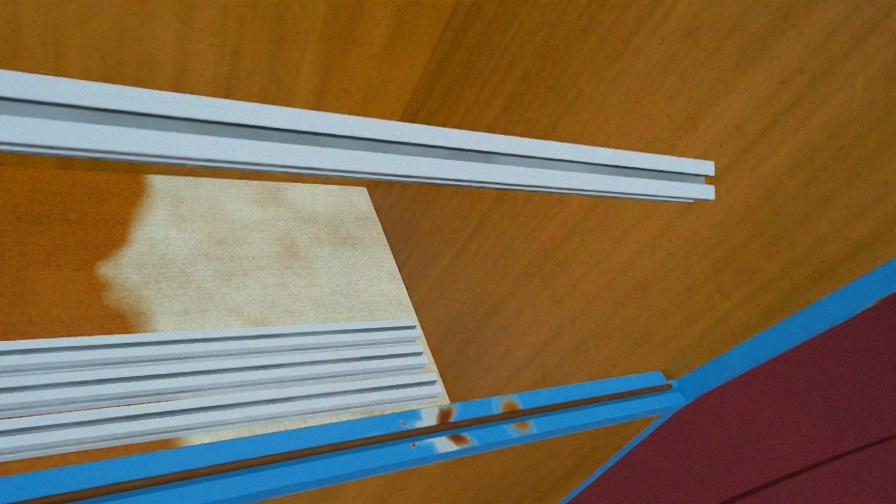

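Emit:
{"op": "move", "data": {
  "base": {"x_m_s":0.2,"for_s":1.36},
  "cameras": []
}}

Emit:
{"op": "move", "data": {
  "target": {"side":"left","x":0.54,"y":0.104,"z":0.70,"quat_wxyz":[0.976,0,-0.216,0]},
  "min_time_s": 2,
  "cameras": []
}}

Emit:
{"op": "move", "data": {
  "target": {"side":"left","x":0.45,"y":0.104,"z":0.59,"quat_wxyz":[0.995,0,-0.0998,0]},
  "min_time_s": 2,
  "cameras": []
}}

Emit:
{"op": "move", "data": {
  "target": {"side":"left","x":0.412,"y":0.104,"z":0.45,"quat_wxyz":[1,0,0,0]},
  "min_time_s": 2.5,
  "cameras": ["left_wrist_camera"]
}}

Emit:
{"op": "move", "data": {
  "joints": {"head_pan_rad":-0.5,"head_tilt_rad":0.3},
  "cameras": ["head_camera"]
}}

Emit:
{"op": "move", "data": {
  "joints": {"head_pan_rad":0.5,"head_tilt_rad":0.3},
  "cameras": ["head_camera"]
}}

Scene clock: 922.57 s.
Joint torques (N m): left_arm=[-21.95 6.11 9.88 -3.41 -2.72 -0.97 0.64] | right_arm=[25.82 -5.86 -0.91 10.23 -0.03 2.07 -0.43]
External joint torques (N m): left_arm=[-4.85 0.87 1.36 -1.38 -1.69 -0.49 0.67] | right_arm=[-2.19 0.06 0.22 0.17 0.22 0.29 -0.38]
Wrist force (N): left_arm=[-10.7 0.1 -15.6] | right_arm=[0.7 -3.7 -9.1]
Wrist torque (N m): left_arm=[-0.35 -0.34 0.27] | right_arm=[0.00 -0.22 -0.24]
Wrist force, peak (N): left_arm=[-10.1 0.0 -16.2] | right_arm=[0.8 -3.6 -9.7]
move: done
base_odometry: x=+0.487 y=-0.589 heading=+0.000
lidar_m: 0.23 0.25 0.35 1.96 2.20 1.60 1.51 1.56 2.12 4.38 0.34 0.25
base_status: done (sent for 1.37 of 1.37 s)
joint_positions: torso_squat_rad=+0.950 torso_shift_rad=+0.280 torso_pitch_rad=+0.900 torso_yaw_rad=+0.000 left_shoulder_pitch_rad=-1.921 left_shoulder_roll_rad=+0.938 left_shoulder_yaw_rad=-0.643 left_elbow_rad=-2.082 left_forearm_roll_rad=+0.703 left_wrist_pitch_rad=+1.915 left_hand_roll_rad=+1.193 left_gripper_m=+0.030 right_shoulder_pitch_rad=+0.600 right_shoulder_roll_rad=-0.150 right_shoulder_yaw_rad=+0.014 right_elbow_rad=-0.300 right_forearm_roll_rad=+0.030 right_wrist_pitch_rad=-0.021 right_hand_roll_rad=+0.014 right_gripper_m=+0.000 head_pan_rad=-0.500 head_tilt_rad=+0.000
joint_status: not commanded
wheel_motors_off: 0
motor_effort: left_wheel=+1(29) right_wheel=-2(25)
chest: x=+0.1269 y=+0.0003 z=+0.8643 quat_wxyz=(+0.901, +0.000, +0.435, +0.000) (m; base frame)
left_hand: x=+0.6298 y=+0.0892 z=+0.7787 quat_wxyz=(+0.940, -0.001, -0.341, -0.001) (m; base frame)
right_hand: x=-0.5387 y=-0.3149 z=+0.7067 quat_wxyz=(+0.832, -0.087, +0.547, -0.002) (m; base frame)
pictures: none
No camera images: "cameras" was empty.

Scene clock: 924.90 s.
Joint torques (N m): left_arm=[-18.4 6.94 8.53 -3.43 -1.55 -0.15 0.34] | right_arm=[26.37 -6.64 -0.71 10.31 -0.06 1.86 -0.31]
External joint torques (N m): left_arm=[-3.83 1.56 0.33 -1.4 -0.86 -0.01 0.37] | right_arm=[-1.64 -0.71 0.42 0.25 0.19 0.08 -0.26]
Wrist force (N): left_arm=[-7.6 -0.5 -17.3] | right_arm=[0.8 -3.8 -9.1]
Wrist torque (N m): left_arm=[-0.28 -0.36 0.25] | right_arm=[0.00 -0.22 -0.23]
Wrist force, peak (N): left_arm=[-7.9 0.0 -17.8] | right_arm=[0.9 -3.6 -9.5]
move: done
base_odometry: x=+0.487 y=-0.589 heading=+0.000
lidar_m: 0.23 0.25 0.34 1.96 2.20 1.59 1.51 1.57 2.12 4.38 0.34 0.25
base_status: not commanded
joint_positions: torso_squat_rad=+0.950 torso_shift_rad=+0.280 torso_pitch_rad=+0.900 torso_yaw_rad=+0.000 left_shoulder_pitch_rad=-1.790 left_shoulder_roll_rad=+1.035 left_shoulder_yaw_rad=-0.731 left_elbow_rad=-2.281 left_forearm_roll_rad=+0.936 left_wrist_pitch_rad=+1.919 left_hand_roll_rad=+1.432 left_gripper_m=+0.030 right_shoulder_pitch_rad=+0.600 right_shoulder_roll_rad=-0.150 right_shoulder_yaw_rad=+0.014 right_elbow_rad=-0.300 right_forearm_roll_rad=+0.030 right_wrist_pitch_rad=-0.021 right_hand_roll_rad=+0.014 right_gripper_m=+0.000 head_pan_rad=-0.500 head_tilt_rad=+0.000
joint_status: all done
wheel_motors_off: 0
motor_effort: left_wheel=+0(1) right_wheel=-3(6)
chest: x=+0.1269 y=+0.0003 z=+0.8643 quat_wxyz=(+0.901, +0.000, +0.435, +0.000) (m; base frame)
left_hand: x=+0.5398 y=+0.1039 z=+0.6994 quat_wxyz=(+0.977, +0.000, -0.215, +0.000) (m; base frame)
left_hand_status: reached (checked arc, planned for 2.0 s): 1 mm and 0.2 deg off.
right_hand: x=-0.5387 y=-0.3149 z=+0.7067 quat_wxyz=(+0.832, -0.087, +0.547, -0.002) (m; base frame)
pictures: none
No camera images: "cameras" was empty.

Scene clock: 927.23 s.
Joint torques (N m): left_arm=[-13.9 3.31 8.06 -5.83 -1.16 -0.15 0.39] | right_arm=[25.6 -5.94 -0.57 10 -0.16 1.67 -0.26]
External joint torques (N m): left_arm=[-2 -1.55 0.94 -1.54 -0.86 -0.11 0.41] | right_arm=[-2.41 -0.02 0.56 -0.06 0.09 -0.12 -0.21]
Wrist force (N): left_arm=[-3.5 -0.1 -18.3] | right_arm=[1.0 -3.8 -9.3]
Wrist torque (N m): left_arm=[-0.28 -0.27 0.30] | right_arm=[0.01 -0.17 -0.25]
Wrist force, peak (N): left_arm=[-5.1 0.0 -18.7] | right_arm=[0.8 -3.8 -9.4]
move: done
base_odometry: x=+0.487 y=-0.589 heading=+0.000
lidar_m: 0.23 0.23 0.33 1.96 2.19 1.59 1.51 1.57 2.12 4.37 0.34 0.24
base_status: not commanded
joint_positions: torso_squat_rad=+0.950 torso_shift_rad=+0.280 torso_pitch_rad=+0.900 torso_yaw_rad=+0.000 left_shoulder_pitch_rad=-1.528 left_shoulder_roll_rad=+1.001 left_shoulder_yaw_rad=-0.884 left_elbow_rad=-2.349 left_forearm_roll_rad=+0.851 left_wrist_pitch_rad=+1.820 left_hand_roll_rad=+1.540 left_gripper_m=+0.030 right_shoulder_pitch_rad=+0.600 right_shoulder_roll_rad=-0.150 right_shoulder_yaw_rad=+0.014 right_elbow_rad=-0.300 right_forearm_roll_rad=+0.030 right_wrist_pitch_rad=-0.021 right_hand_roll_rad=+0.014 right_gripper_m=+0.000 head_pan_rad=-0.500 head_tilt_rad=+0.000
joint_status: all done
wheel_motors_off: 0
motor_effort: left_wheel=+1(1) right_wheel=-2(4)
chest: x=+0.1269 y=+0.0003 z=+0.8643 quat_wxyz=(+0.901, +0.000, +0.435, +0.000) (m; base frame)
left_hand: x=+0.4498 y=+0.1043 z=+0.5897 quat_wxyz=(+0.995, +0.000, -0.099, +0.000) (m; base frame)
left_hand_status: reached (checked arc, planned for 2.0 s): 0 mm and 0.1 deg off.
right_hand: x=-0.5387 y=-0.3149 z=+0.7067 quat_wxyz=(+0.832, -0.087, +0.547, -0.002) (m; base frame)
pictures: none
No camera images: "cameras" was empty.

Scene clock: 930.07 s.
Joint torques (N m): left_arm=[-12.4 3.32 6.01 -7.28 -0.33 -0.24 -0.07] | right_arm=[26.49 -5.69 -1.02 10.08 0.13 1.82 -0.3]
External joint torques (N m): left_arm=[-1.68 -0.91 -0.25 -1.17 -0.38 -0.2 -0.07] | right_arm=[-1.52 0.23 0.1 0.02 0.38 0.04 -0.25]
Wrist force (N): left_arm=[-1.0 0.6 -18.9] | right_arm=[0.9 -3.7 -9.2]
Wrist torque (N m): left_arm=[-0.42 -0.31 0.26] | right_arm=[0.00 -0.20 -0.23]
Wrist force, peak (N): left_arm=[-1.5 0.1 -19.6] | right_arm=[0.9 -3.7 -9.5]
move: done
base_odometry: x=+0.487 y=-0.589 heading=+0.000
lidar_m: 0.23 0.24 0.35 1.96 2.19 1.59 1.51 1.56 2.11 4.37 0.34 0.25
base_status: not commanded
joint_positions: torso_squat_rad=+0.950 torso_shift_rad=+0.280 torso_pitch_rad=+0.900 torso_yaw_rad=+0.000 left_shoulder_pitch_rad=-1.322 left_shoulder_roll_rad=+0.893 left_shoulder_yaw_rad=-1.027 left_elbow_rad=-1.987 left_forearm_roll_rad=+0.718 left_wrist_pitch_rad=+1.509 left_hand_roll_rad=+1.369 left_gripper_m=+0.030 right_shoulder_pitch_rad=+0.600 right_shoulder_roll_rad=-0.150 right_shoulder_yaw_rad=+0.014 right_elbow_rad=-0.300 right_forearm_roll_rad=+0.030 right_wrist_pitch_rad=-0.021 right_hand_roll_rad=+0.014 right_gripper_m=+0.000 head_pan_rad=-0.500 head_tilt_rad=+0.000
joint_status: all done
wheel_motors_off: 0
motor_effort: left_wheel=+1(1) right_wheel=-3(5)
chest: x=+0.1269 y=+0.0003 z=+0.8643 quat_wxyz=(+0.901, +0.000, +0.435, +0.000) (m; base frame)
left_hand: x=+0.4118 y=+0.1044 z=+0.4499 quat_wxyz=(+1.000, +0.000, +0.000, +0.000) (m; base frame)
left_hand_status: reached (checked arc, planned for 2.5 s): 0 mm and 0.1 deg off.
right_hand: x=-0.5387 y=-0.3149 z=+0.7067 quat_wxyz=(+0.832, -0.087, +0.547, -0.002) (m; base frame)
pictures: left_wrist_camera
camera_calibration:
left_wrist_camera: T_world_to_cam=[[0.999202, 0.0211373, 0.033878, -0.429496], [0.00250494, -0.879917, 0.475121, -0.0909101], [0.0398526, -0.474657, -0.879268, 0.507545], [0, 0, 0, 1]] pos_world=[0.409154, 0.169995, 0.504012]

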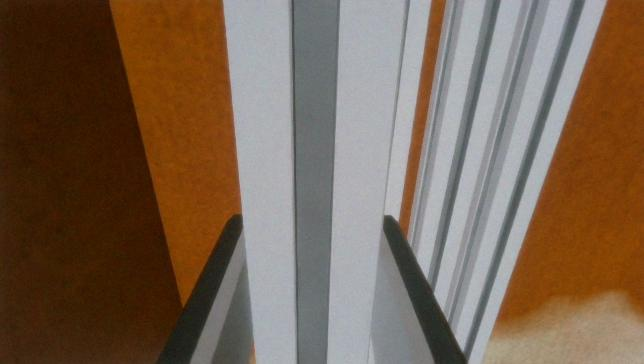

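Scene clock: 930.90 s.
Joint torques (N m): left_arm=[-12.86 2.94 6.55 -7.18 -0.29 -0.07 -0.11] | right_arm=[26.41 -6.21 -0.53 10.05 0.09 1.68 -0.26]
External joint torques (N m): left_arm=[-2.13 -1.29 0.29 -1.07 -0.34 -0.03 -0.11] | right_arm=[-1.6 -0.29 0.59 -0.01 0.34 -0.1 -0.21]
Wrist force (N): left_arm=[-0.7 0.6 -19.1] | right_arm=[1.1 -3.8 -9.1]
Wrist torque (N m): left_arm=[-0.46 -0.24 0.27] | right_arm=[0.01 -0.16 -0.24]
Wrist force, peak (N): left_arm=[-0.8 0.6 -19.1] | right_arm=[1.0 -4.0 -9.4]
move: done
base_odometry: x=+0.487 y=-0.589 heading=+0.000
lidar_m: 0.23 0.24 0.33 1.95 2.20 1.59 1.51 1.56 2.12 4.36 0.34 0.24
base_status: not commanded
joint_positions: torso_squat_rad=+0.950 torso_shift_rad=+0.280 torso_pitch_rad=+0.900 torso_yaw_rad=+0.000 left_shoulder_pitch_rad=-1.322 left_shoulder_roll_rad=+0.893 left_shoulder_yaw_rad=-1.027 left_elbow_rad=-1.987 left_forearm_roll_rad=+0.718 left_wrist_pitch_rad=+1.509 left_hand_roll_rad=+1.369 left_gripper_m=+0.030 right_shoulder_pitch_rad=+0.600 right_shoulder_roll_rad=-0.150 right_shoulder_yaw_rad=+0.014 right_elbow_rad=-0.300 right_forearm_roll_rad=+0.030 right_wrist_pitch_rad=-0.021 right_hand_roll_rad=+0.014 right_gripper_m=+0.000 head_pan_rad=-0.500 head_tilt_rad=+0.300
joint_status: all done
wheel_motors_off: 0
motor_effort: left_wheel=+1(1) right_wheel=-2(4)
chest: x=+0.1269 y=+0.0003 z=+0.8643 quat_wxyz=(+0.901, +0.000, +0.435, +0.000) (m; base frame)
left_hand: x=+0.4118 y=+0.1044 z=+0.4499 quat_wxyz=(+1.000, +0.000, +0.000, +0.000) (m; base frame)
right_hand: x=-0.5387 y=-0.3149 z=+0.7067 quat_wxyz=(+0.832, -0.087, +0.547, -0.002) (m; base frame)
pictures: head_camera
camera_calibration:
head_camera: T_world_to_cam=[[-0.341697, -0.84861, 0.403862, -0.284923], [-0.884566, 0.145239, -0.443225, 0.75028], [0.317468, -0.508691, -0.800279, 0.624489], [0, 0, 0, 1]] pos_world=[0.368059, -0.0330867, 0.947379]

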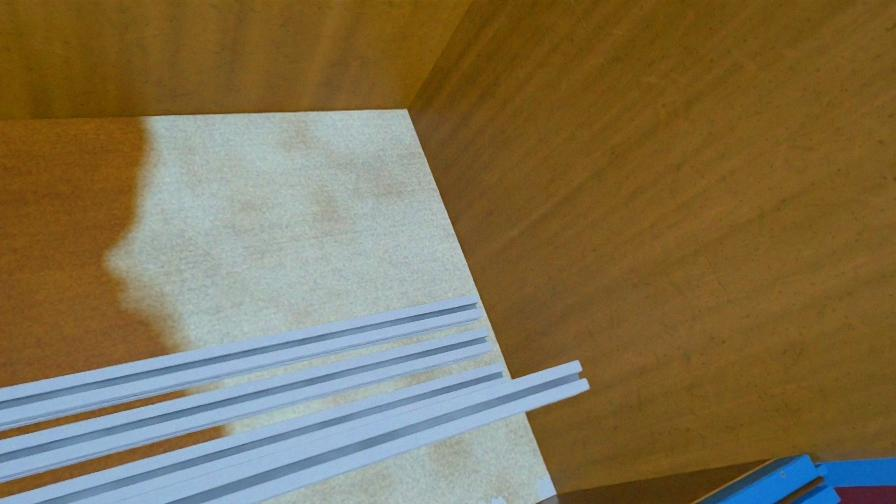

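Scene clock: 932.23 s.
Joint torques (N m): left_arm=[-12.08 2.68 6.33 -7.48 -0.49 -0.25 -0.13] | right_arm=[25.89 -6 -0.88 10.32 -0.11 1.69 -0.15]
External joint torques (N m): left_arm=[-1.36 -1.55 0.07 -1.37 -0.54 -0.21 -0.13] | right_arm=[-2.12 -0.07 0.24 0.26 0.14 -0.09 -0.1]
Wrist force (N): left_arm=[-1.0 0.2 -18.9] | right_arm=[1.0 -3.5 -9.2]
Wrist torque (N m): left_arm=[-0.34 -0.28 0.27] | right_arm=[-0.02 -0.19 -0.23]
Wrist force, peak (N): left_arm=[-0.9 0.7 -19.1] | right_arm=[0.9 -3.9 -9.4]
move: done
base_odometry: x=+0.487 y=-0.589 heading=+0.000
lidar_m: 0.23 0.24 0.35 1.96 2.20 1.59 1.51 1.56 2.11 4.37 0.35 0.24
base_status: not commanded
joint_positions: torso_squat_rad=+0.950 torso_shift_rad=+0.280 torso_pitch_rad=+0.900 torso_yaw_rad=+0.000 left_shoulder_pitch_rad=-1.322 left_shoulder_roll_rad=+0.893 left_shoulder_yaw_rad=-1.027 left_elbow_rad=-1.987 left_forearm_roll_rad=+0.718 left_wrist_pitch_rad=+1.509 left_hand_roll_rad=+1.369 left_gripper_m=+0.030 right_shoulder_pitch_rad=+0.600 right_shoulder_roll_rad=-0.150 right_shoulder_yaw_rad=+0.014 right_elbow_rad=-0.300 right_forearm_roll_rad=+0.030 right_wrist_pitch_rad=-0.021 right_hand_roll_rad=+0.014 right_gripper_m=+0.000 head_pan_rad=+0.500 head_tilt_rad=+0.300
joint_status: all done
wheel_motors_off: 0
motor_effort: left_wheel=+0(1) right_wheel=-2(5)
chest: x=+0.1269 y=+0.0003 z=+0.8643 quat_wxyz=(+0.901, +0.000, +0.435, +0.000) (m; base frame)
left_hand: x=+0.4118 y=+0.1044 z=+0.4499 quat_wxyz=(+1.000, +0.000, +0.000, +0.000) (m; base frame)
right_hand: x=-0.5387 y=-0.3149 z=+0.7067 quat_wxyz=(+0.832, -0.087, +0.547, -0.002) (m; base frame)
pictures: head_camera
camera_calibration:
head_camera: T_world_to_cam=[[0.253541, -0.903521, -0.345495, 0.26615], [-0.902768, -0.0927204, -0.420016, 0.733226], [0.347459, 0.418393, -0.839178, 0.652927], [0, 0, 0, 1]] pos_world=[0.367587, 0.0352765, 0.947842]

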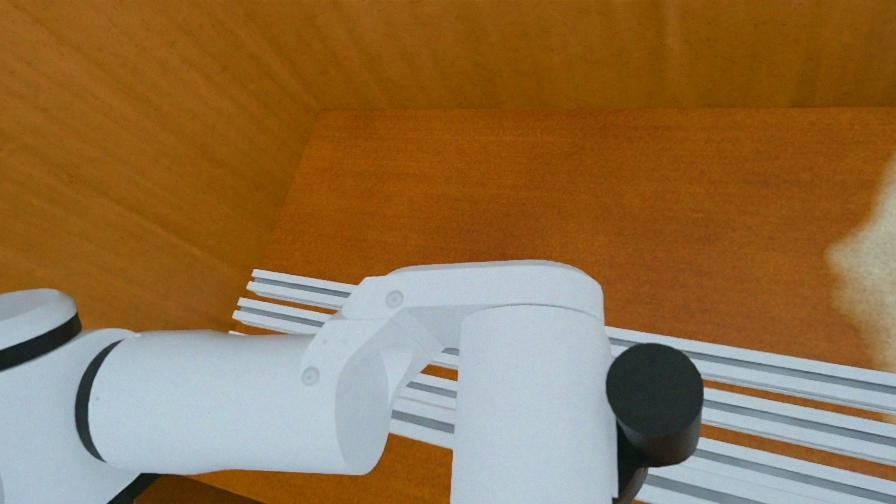

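Emit:
{"op": "move", "data": {
  "target": {"side":"left","x":0.413,"y":0.100,"z":0.34,"quat_wxyz":[0.99985,0.0175,0,0]},
  "min_time_s": 2,
  "cameras": ["head_camera","left_wrist_camera"]
}}

Emit:
{"op": "zoom_image", "data": {
  "camera": "left_wrist_camera",
  "region": [200, 0, 600, 300]
}}

Emit:
{"op": "zoom_image", "data": {
  "camera": "head_camera",
  "region": [100, 240, 350, 420]
}}

Emit:
{"op": "move", "data": {
  "joints": {"head_pan_rad":-0.5,"head_tilt_rad":0.3},
  "cameras": ["head_camera"]
}}

Emit:
{"op": "zoom_image", "data": {
  "camera": "head_camera",
  "region": [380, 260, 630, 440]
}}

Scene clock: 944.23 s.
Joint torques (N m): left_arm=[-12.73 1.19 4.72 -7.24 -0.4 0.09 -0.17] | right_arm=[26.23 -5.83 -1.14 10.13 -0.19 1.92 -0.21]
External joint torques (N m): left_arm=[-2.07 -1.46 -0.3 -1.28 -0.42 0.07 -0.17] | right_arm=[-1.78 0.1 -0.01 0.07 0.05 0.14 -0.16]
Wrist force (N): left_arm=[-0.7 -0.4 -18.9] | right_arm=[1.2 -3.7 -9.5]
Wrist torque (N m): left_arm=[-0.19 -0.21 0.27] | right_arm=[0.02 -0.17 -0.24]
Wrist force, peak (N): left_arm=[-0.8 -0.5 -19.7] | right_arm=[0.8 -3.6 -9.6]
move: done
base_odometry: x=+0.487 y=-0.589 heading=+0.000
lidar_m: 0.23 0.25 0.34 1.95 2.19 1.58 1.51 1.57 2.12 4.37 0.34 0.24
base_status: not commanded
joint_positions: torso_squat_rad=+0.950 torso_shift_rad=+0.280 torso_pitch_rad=+0.900 torso_yaw_rad=+0.000 left_shoulder_pitch_rad=-1.274 left_shoulder_roll_rad=+0.689 left_shoulder_yaw_rad=-1.112 left_elbow_rad=-1.515 left_forearm_roll_rad=+0.578 left_wrist_pitch_rad=+1.245 left_hand_roll_rad=+1.244 left_gripper_m=+0.030 right_shoulder_pitch_rad=+0.600 right_shoulder_roll_rad=-0.150 right_shoulder_yaw_rad=+0.014 right_elbow_rad=-0.300 right_forearm_roll_rad=+0.030 right_wrist_pitch_rad=-0.021 right_hand_roll_rad=+0.014 right_gripper_m=+0.000 head_pan_rad=+0.500 head_tilt_rad=+0.300
joint_status: all done
wheel_motors_off: 0
motor_effort: left_wheel=+0(1) right_wheel=-2(6)
chest: x=+0.1269 y=+0.0003 z=+0.8643 quat_wxyz=(+0.901, +0.000, +0.435, +0.000) (m; base frame)
left_hand: x=+0.4127 y=+0.1004 z=+0.3398 quat_wxyz=(+1.000, +0.018, +0.000, +0.000) (m; base frame)
left_hand_status: reached (checked arc, planned for 2.0 s): 1 mm and 0.0 deg off.
right_hand: x=-0.5387 y=-0.3149 z=+0.7067 quat_wxyz=(+0.832, -0.087, +0.547, -0.002) (m; base frame)
pictures: head_camera, left_wrist_camera
camera_calibration:
head_camera: T_world_to_cam=[[0.253541, -0.903521, -0.345495, 0.26615], [-0.902768, -0.0927204, -0.420016, 0.733226], [0.347459, 0.418393, -0.839178, 0.652927], [0, 0, 0, 1]] pos_world=[0.367587, 0.0352765, 0.947842]
left_wrist_camera: T_world_to_cam=[[0.999203, 0.019856, 0.0346369, -0.426806], [0.00240177, -0.895881, 0.444288, -0.0301192], [0.0398523, -0.443851, -0.895214, 0.411116], [0, 0, 0, 1]] pos_world=[0.410155, 0.163966, 0.396202]

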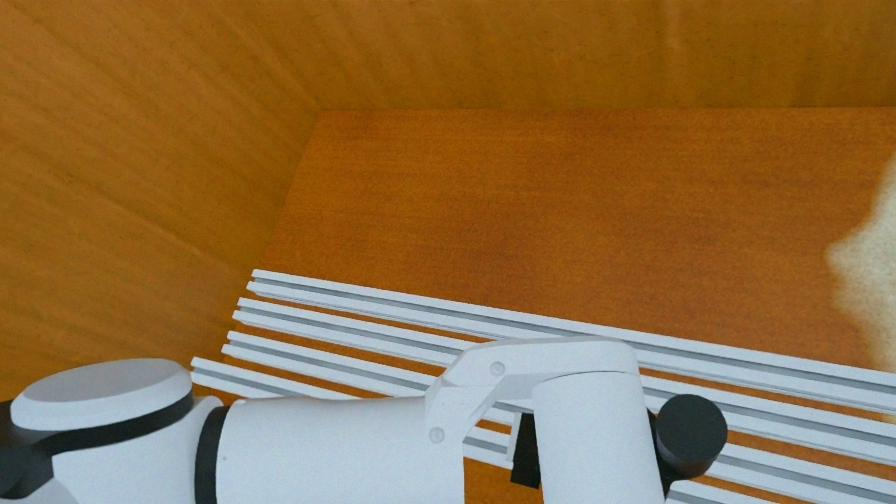

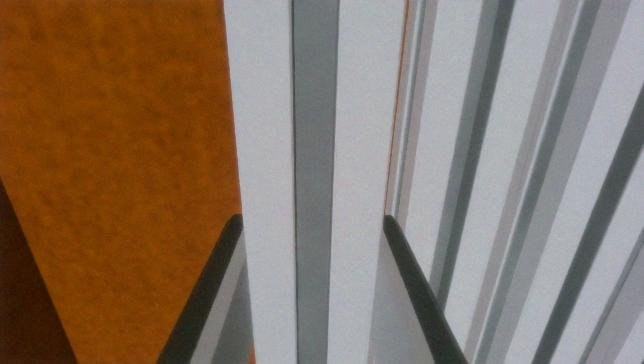

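Scaled by 1.260 from the camera's 644x364 image, which has a finer 920x520 frame.

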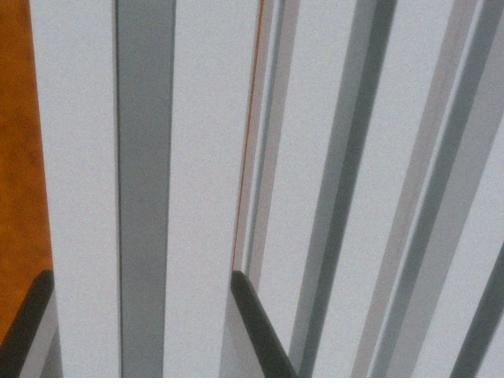

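Scaled by 2.016 from the camera's 896x504 image, which has a finer 1280x720 frame.

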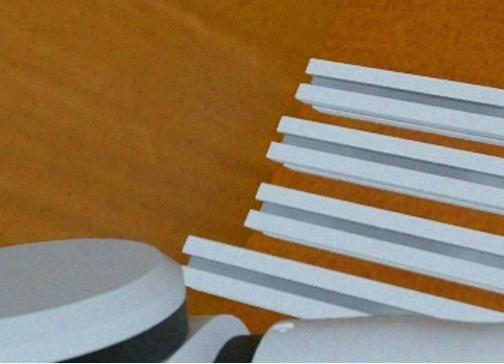

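Scene clock: 945.57 s.
Joint torques (N m): left_arm=[-12.38 1.48 4.71 -7.65 -0.24 0.18 0.03] | right_arm=[26.47 -5.82 -0.94 10.22 -0.07 1.97 -0.22]
External joint torques (N m): left_arm=[-1.71 -1.17 -0.31 -1.72 -0.26 0.16 0.03] | right_arm=[-1.54 0.11 0.18 0.16 0.18 0.19 -0.17]
Wrist force (N): left_arm=[-0.8 -0.2 -19.1] | right_arm=[0.8 -3.8 -9.4]
Wrist torque (N m): left_arm=[-0.47 -0.20 0.26] | right_arm=[0.02 -0.23 -0.23]
Wrist force, peak (N): left_arm=[-0.5 -0.5 -19.5] | right_arm=[0.8 -3.9 -9.4]
move: done
base_odometry: x=+0.487 y=-0.589 heading=+0.000
lidar_m: 0.23 0.25 0.34 1.96 2.19 1.60 1.51 1.56 2.12 4.36 0.34 0.24
base_status: not commanded
joint_positions: torso_squat_rad=+0.950 torso_shift_rad=+0.280 torso_pitch_rad=+0.900 torso_yaw_rad=+0.000 left_shoulder_pitch_rad=-1.274 left_shoulder_roll_rad=+0.689 left_shoulder_yaw_rad=-1.112 left_elbow_rad=-1.515 left_forearm_roll_rad=+0.578 left_wrist_pitch_rad=+1.245 left_hand_roll_rad=+1.244 left_gripper_m=+0.030 right_shoulder_pitch_rad=+0.600 right_shoulder_roll_rad=-0.150 right_shoulder_yaw_rad=+0.014 right_elbow_rad=-0.300 right_forearm_roll_rad=+0.030 right_wrist_pitch_rad=-0.021 right_hand_roll_rad=+0.014 right_gripper_m=+0.000 head_pan_rad=-0.500 head_tilt_rad=+0.300
joint_status: all done
wheel_motors_off: 0
motor_effort: left_wheel=+1(1) right_wheel=-1(5)
chest: x=+0.1269 y=+0.0003 z=+0.8643 quat_wxyz=(+0.901, +0.000, +0.435, +0.000) (m; base frame)
left_hand: x=+0.4127 y=+0.1004 z=+0.3398 quat_wxyz=(+1.000, +0.018, +0.000, +0.000) (m; base frame)
right_hand: x=-0.5387 y=-0.3149 z=+0.7067 quat_wxyz=(+0.832, -0.087, +0.547, -0.002) (m; base frame)
pictures: head_camera
camera_calibration:
head_camera: T_world_to_cam=[[-0.341697, -0.84861, 0.403862, -0.284923], [-0.884566, 0.145239, -0.443225, 0.75028], [0.317468, -0.508691, -0.800279, 0.624489], [0, 0, 0, 1]] pos_world=[0.368059, -0.0330867, 0.947379]

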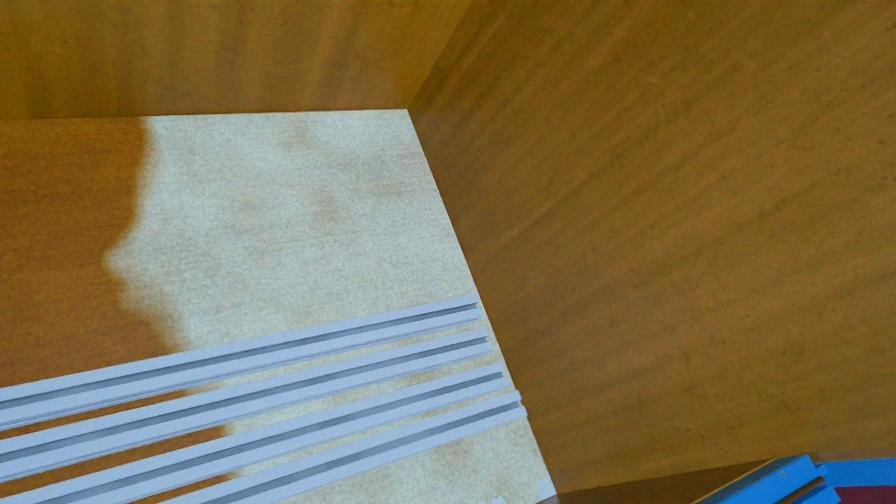

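Scaled by 2.016 from the camera's 896x504 image, which has a finer 1280x720 frame.

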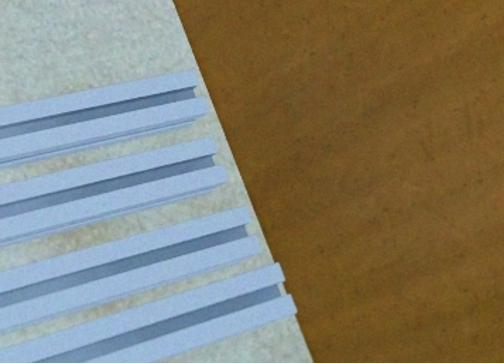

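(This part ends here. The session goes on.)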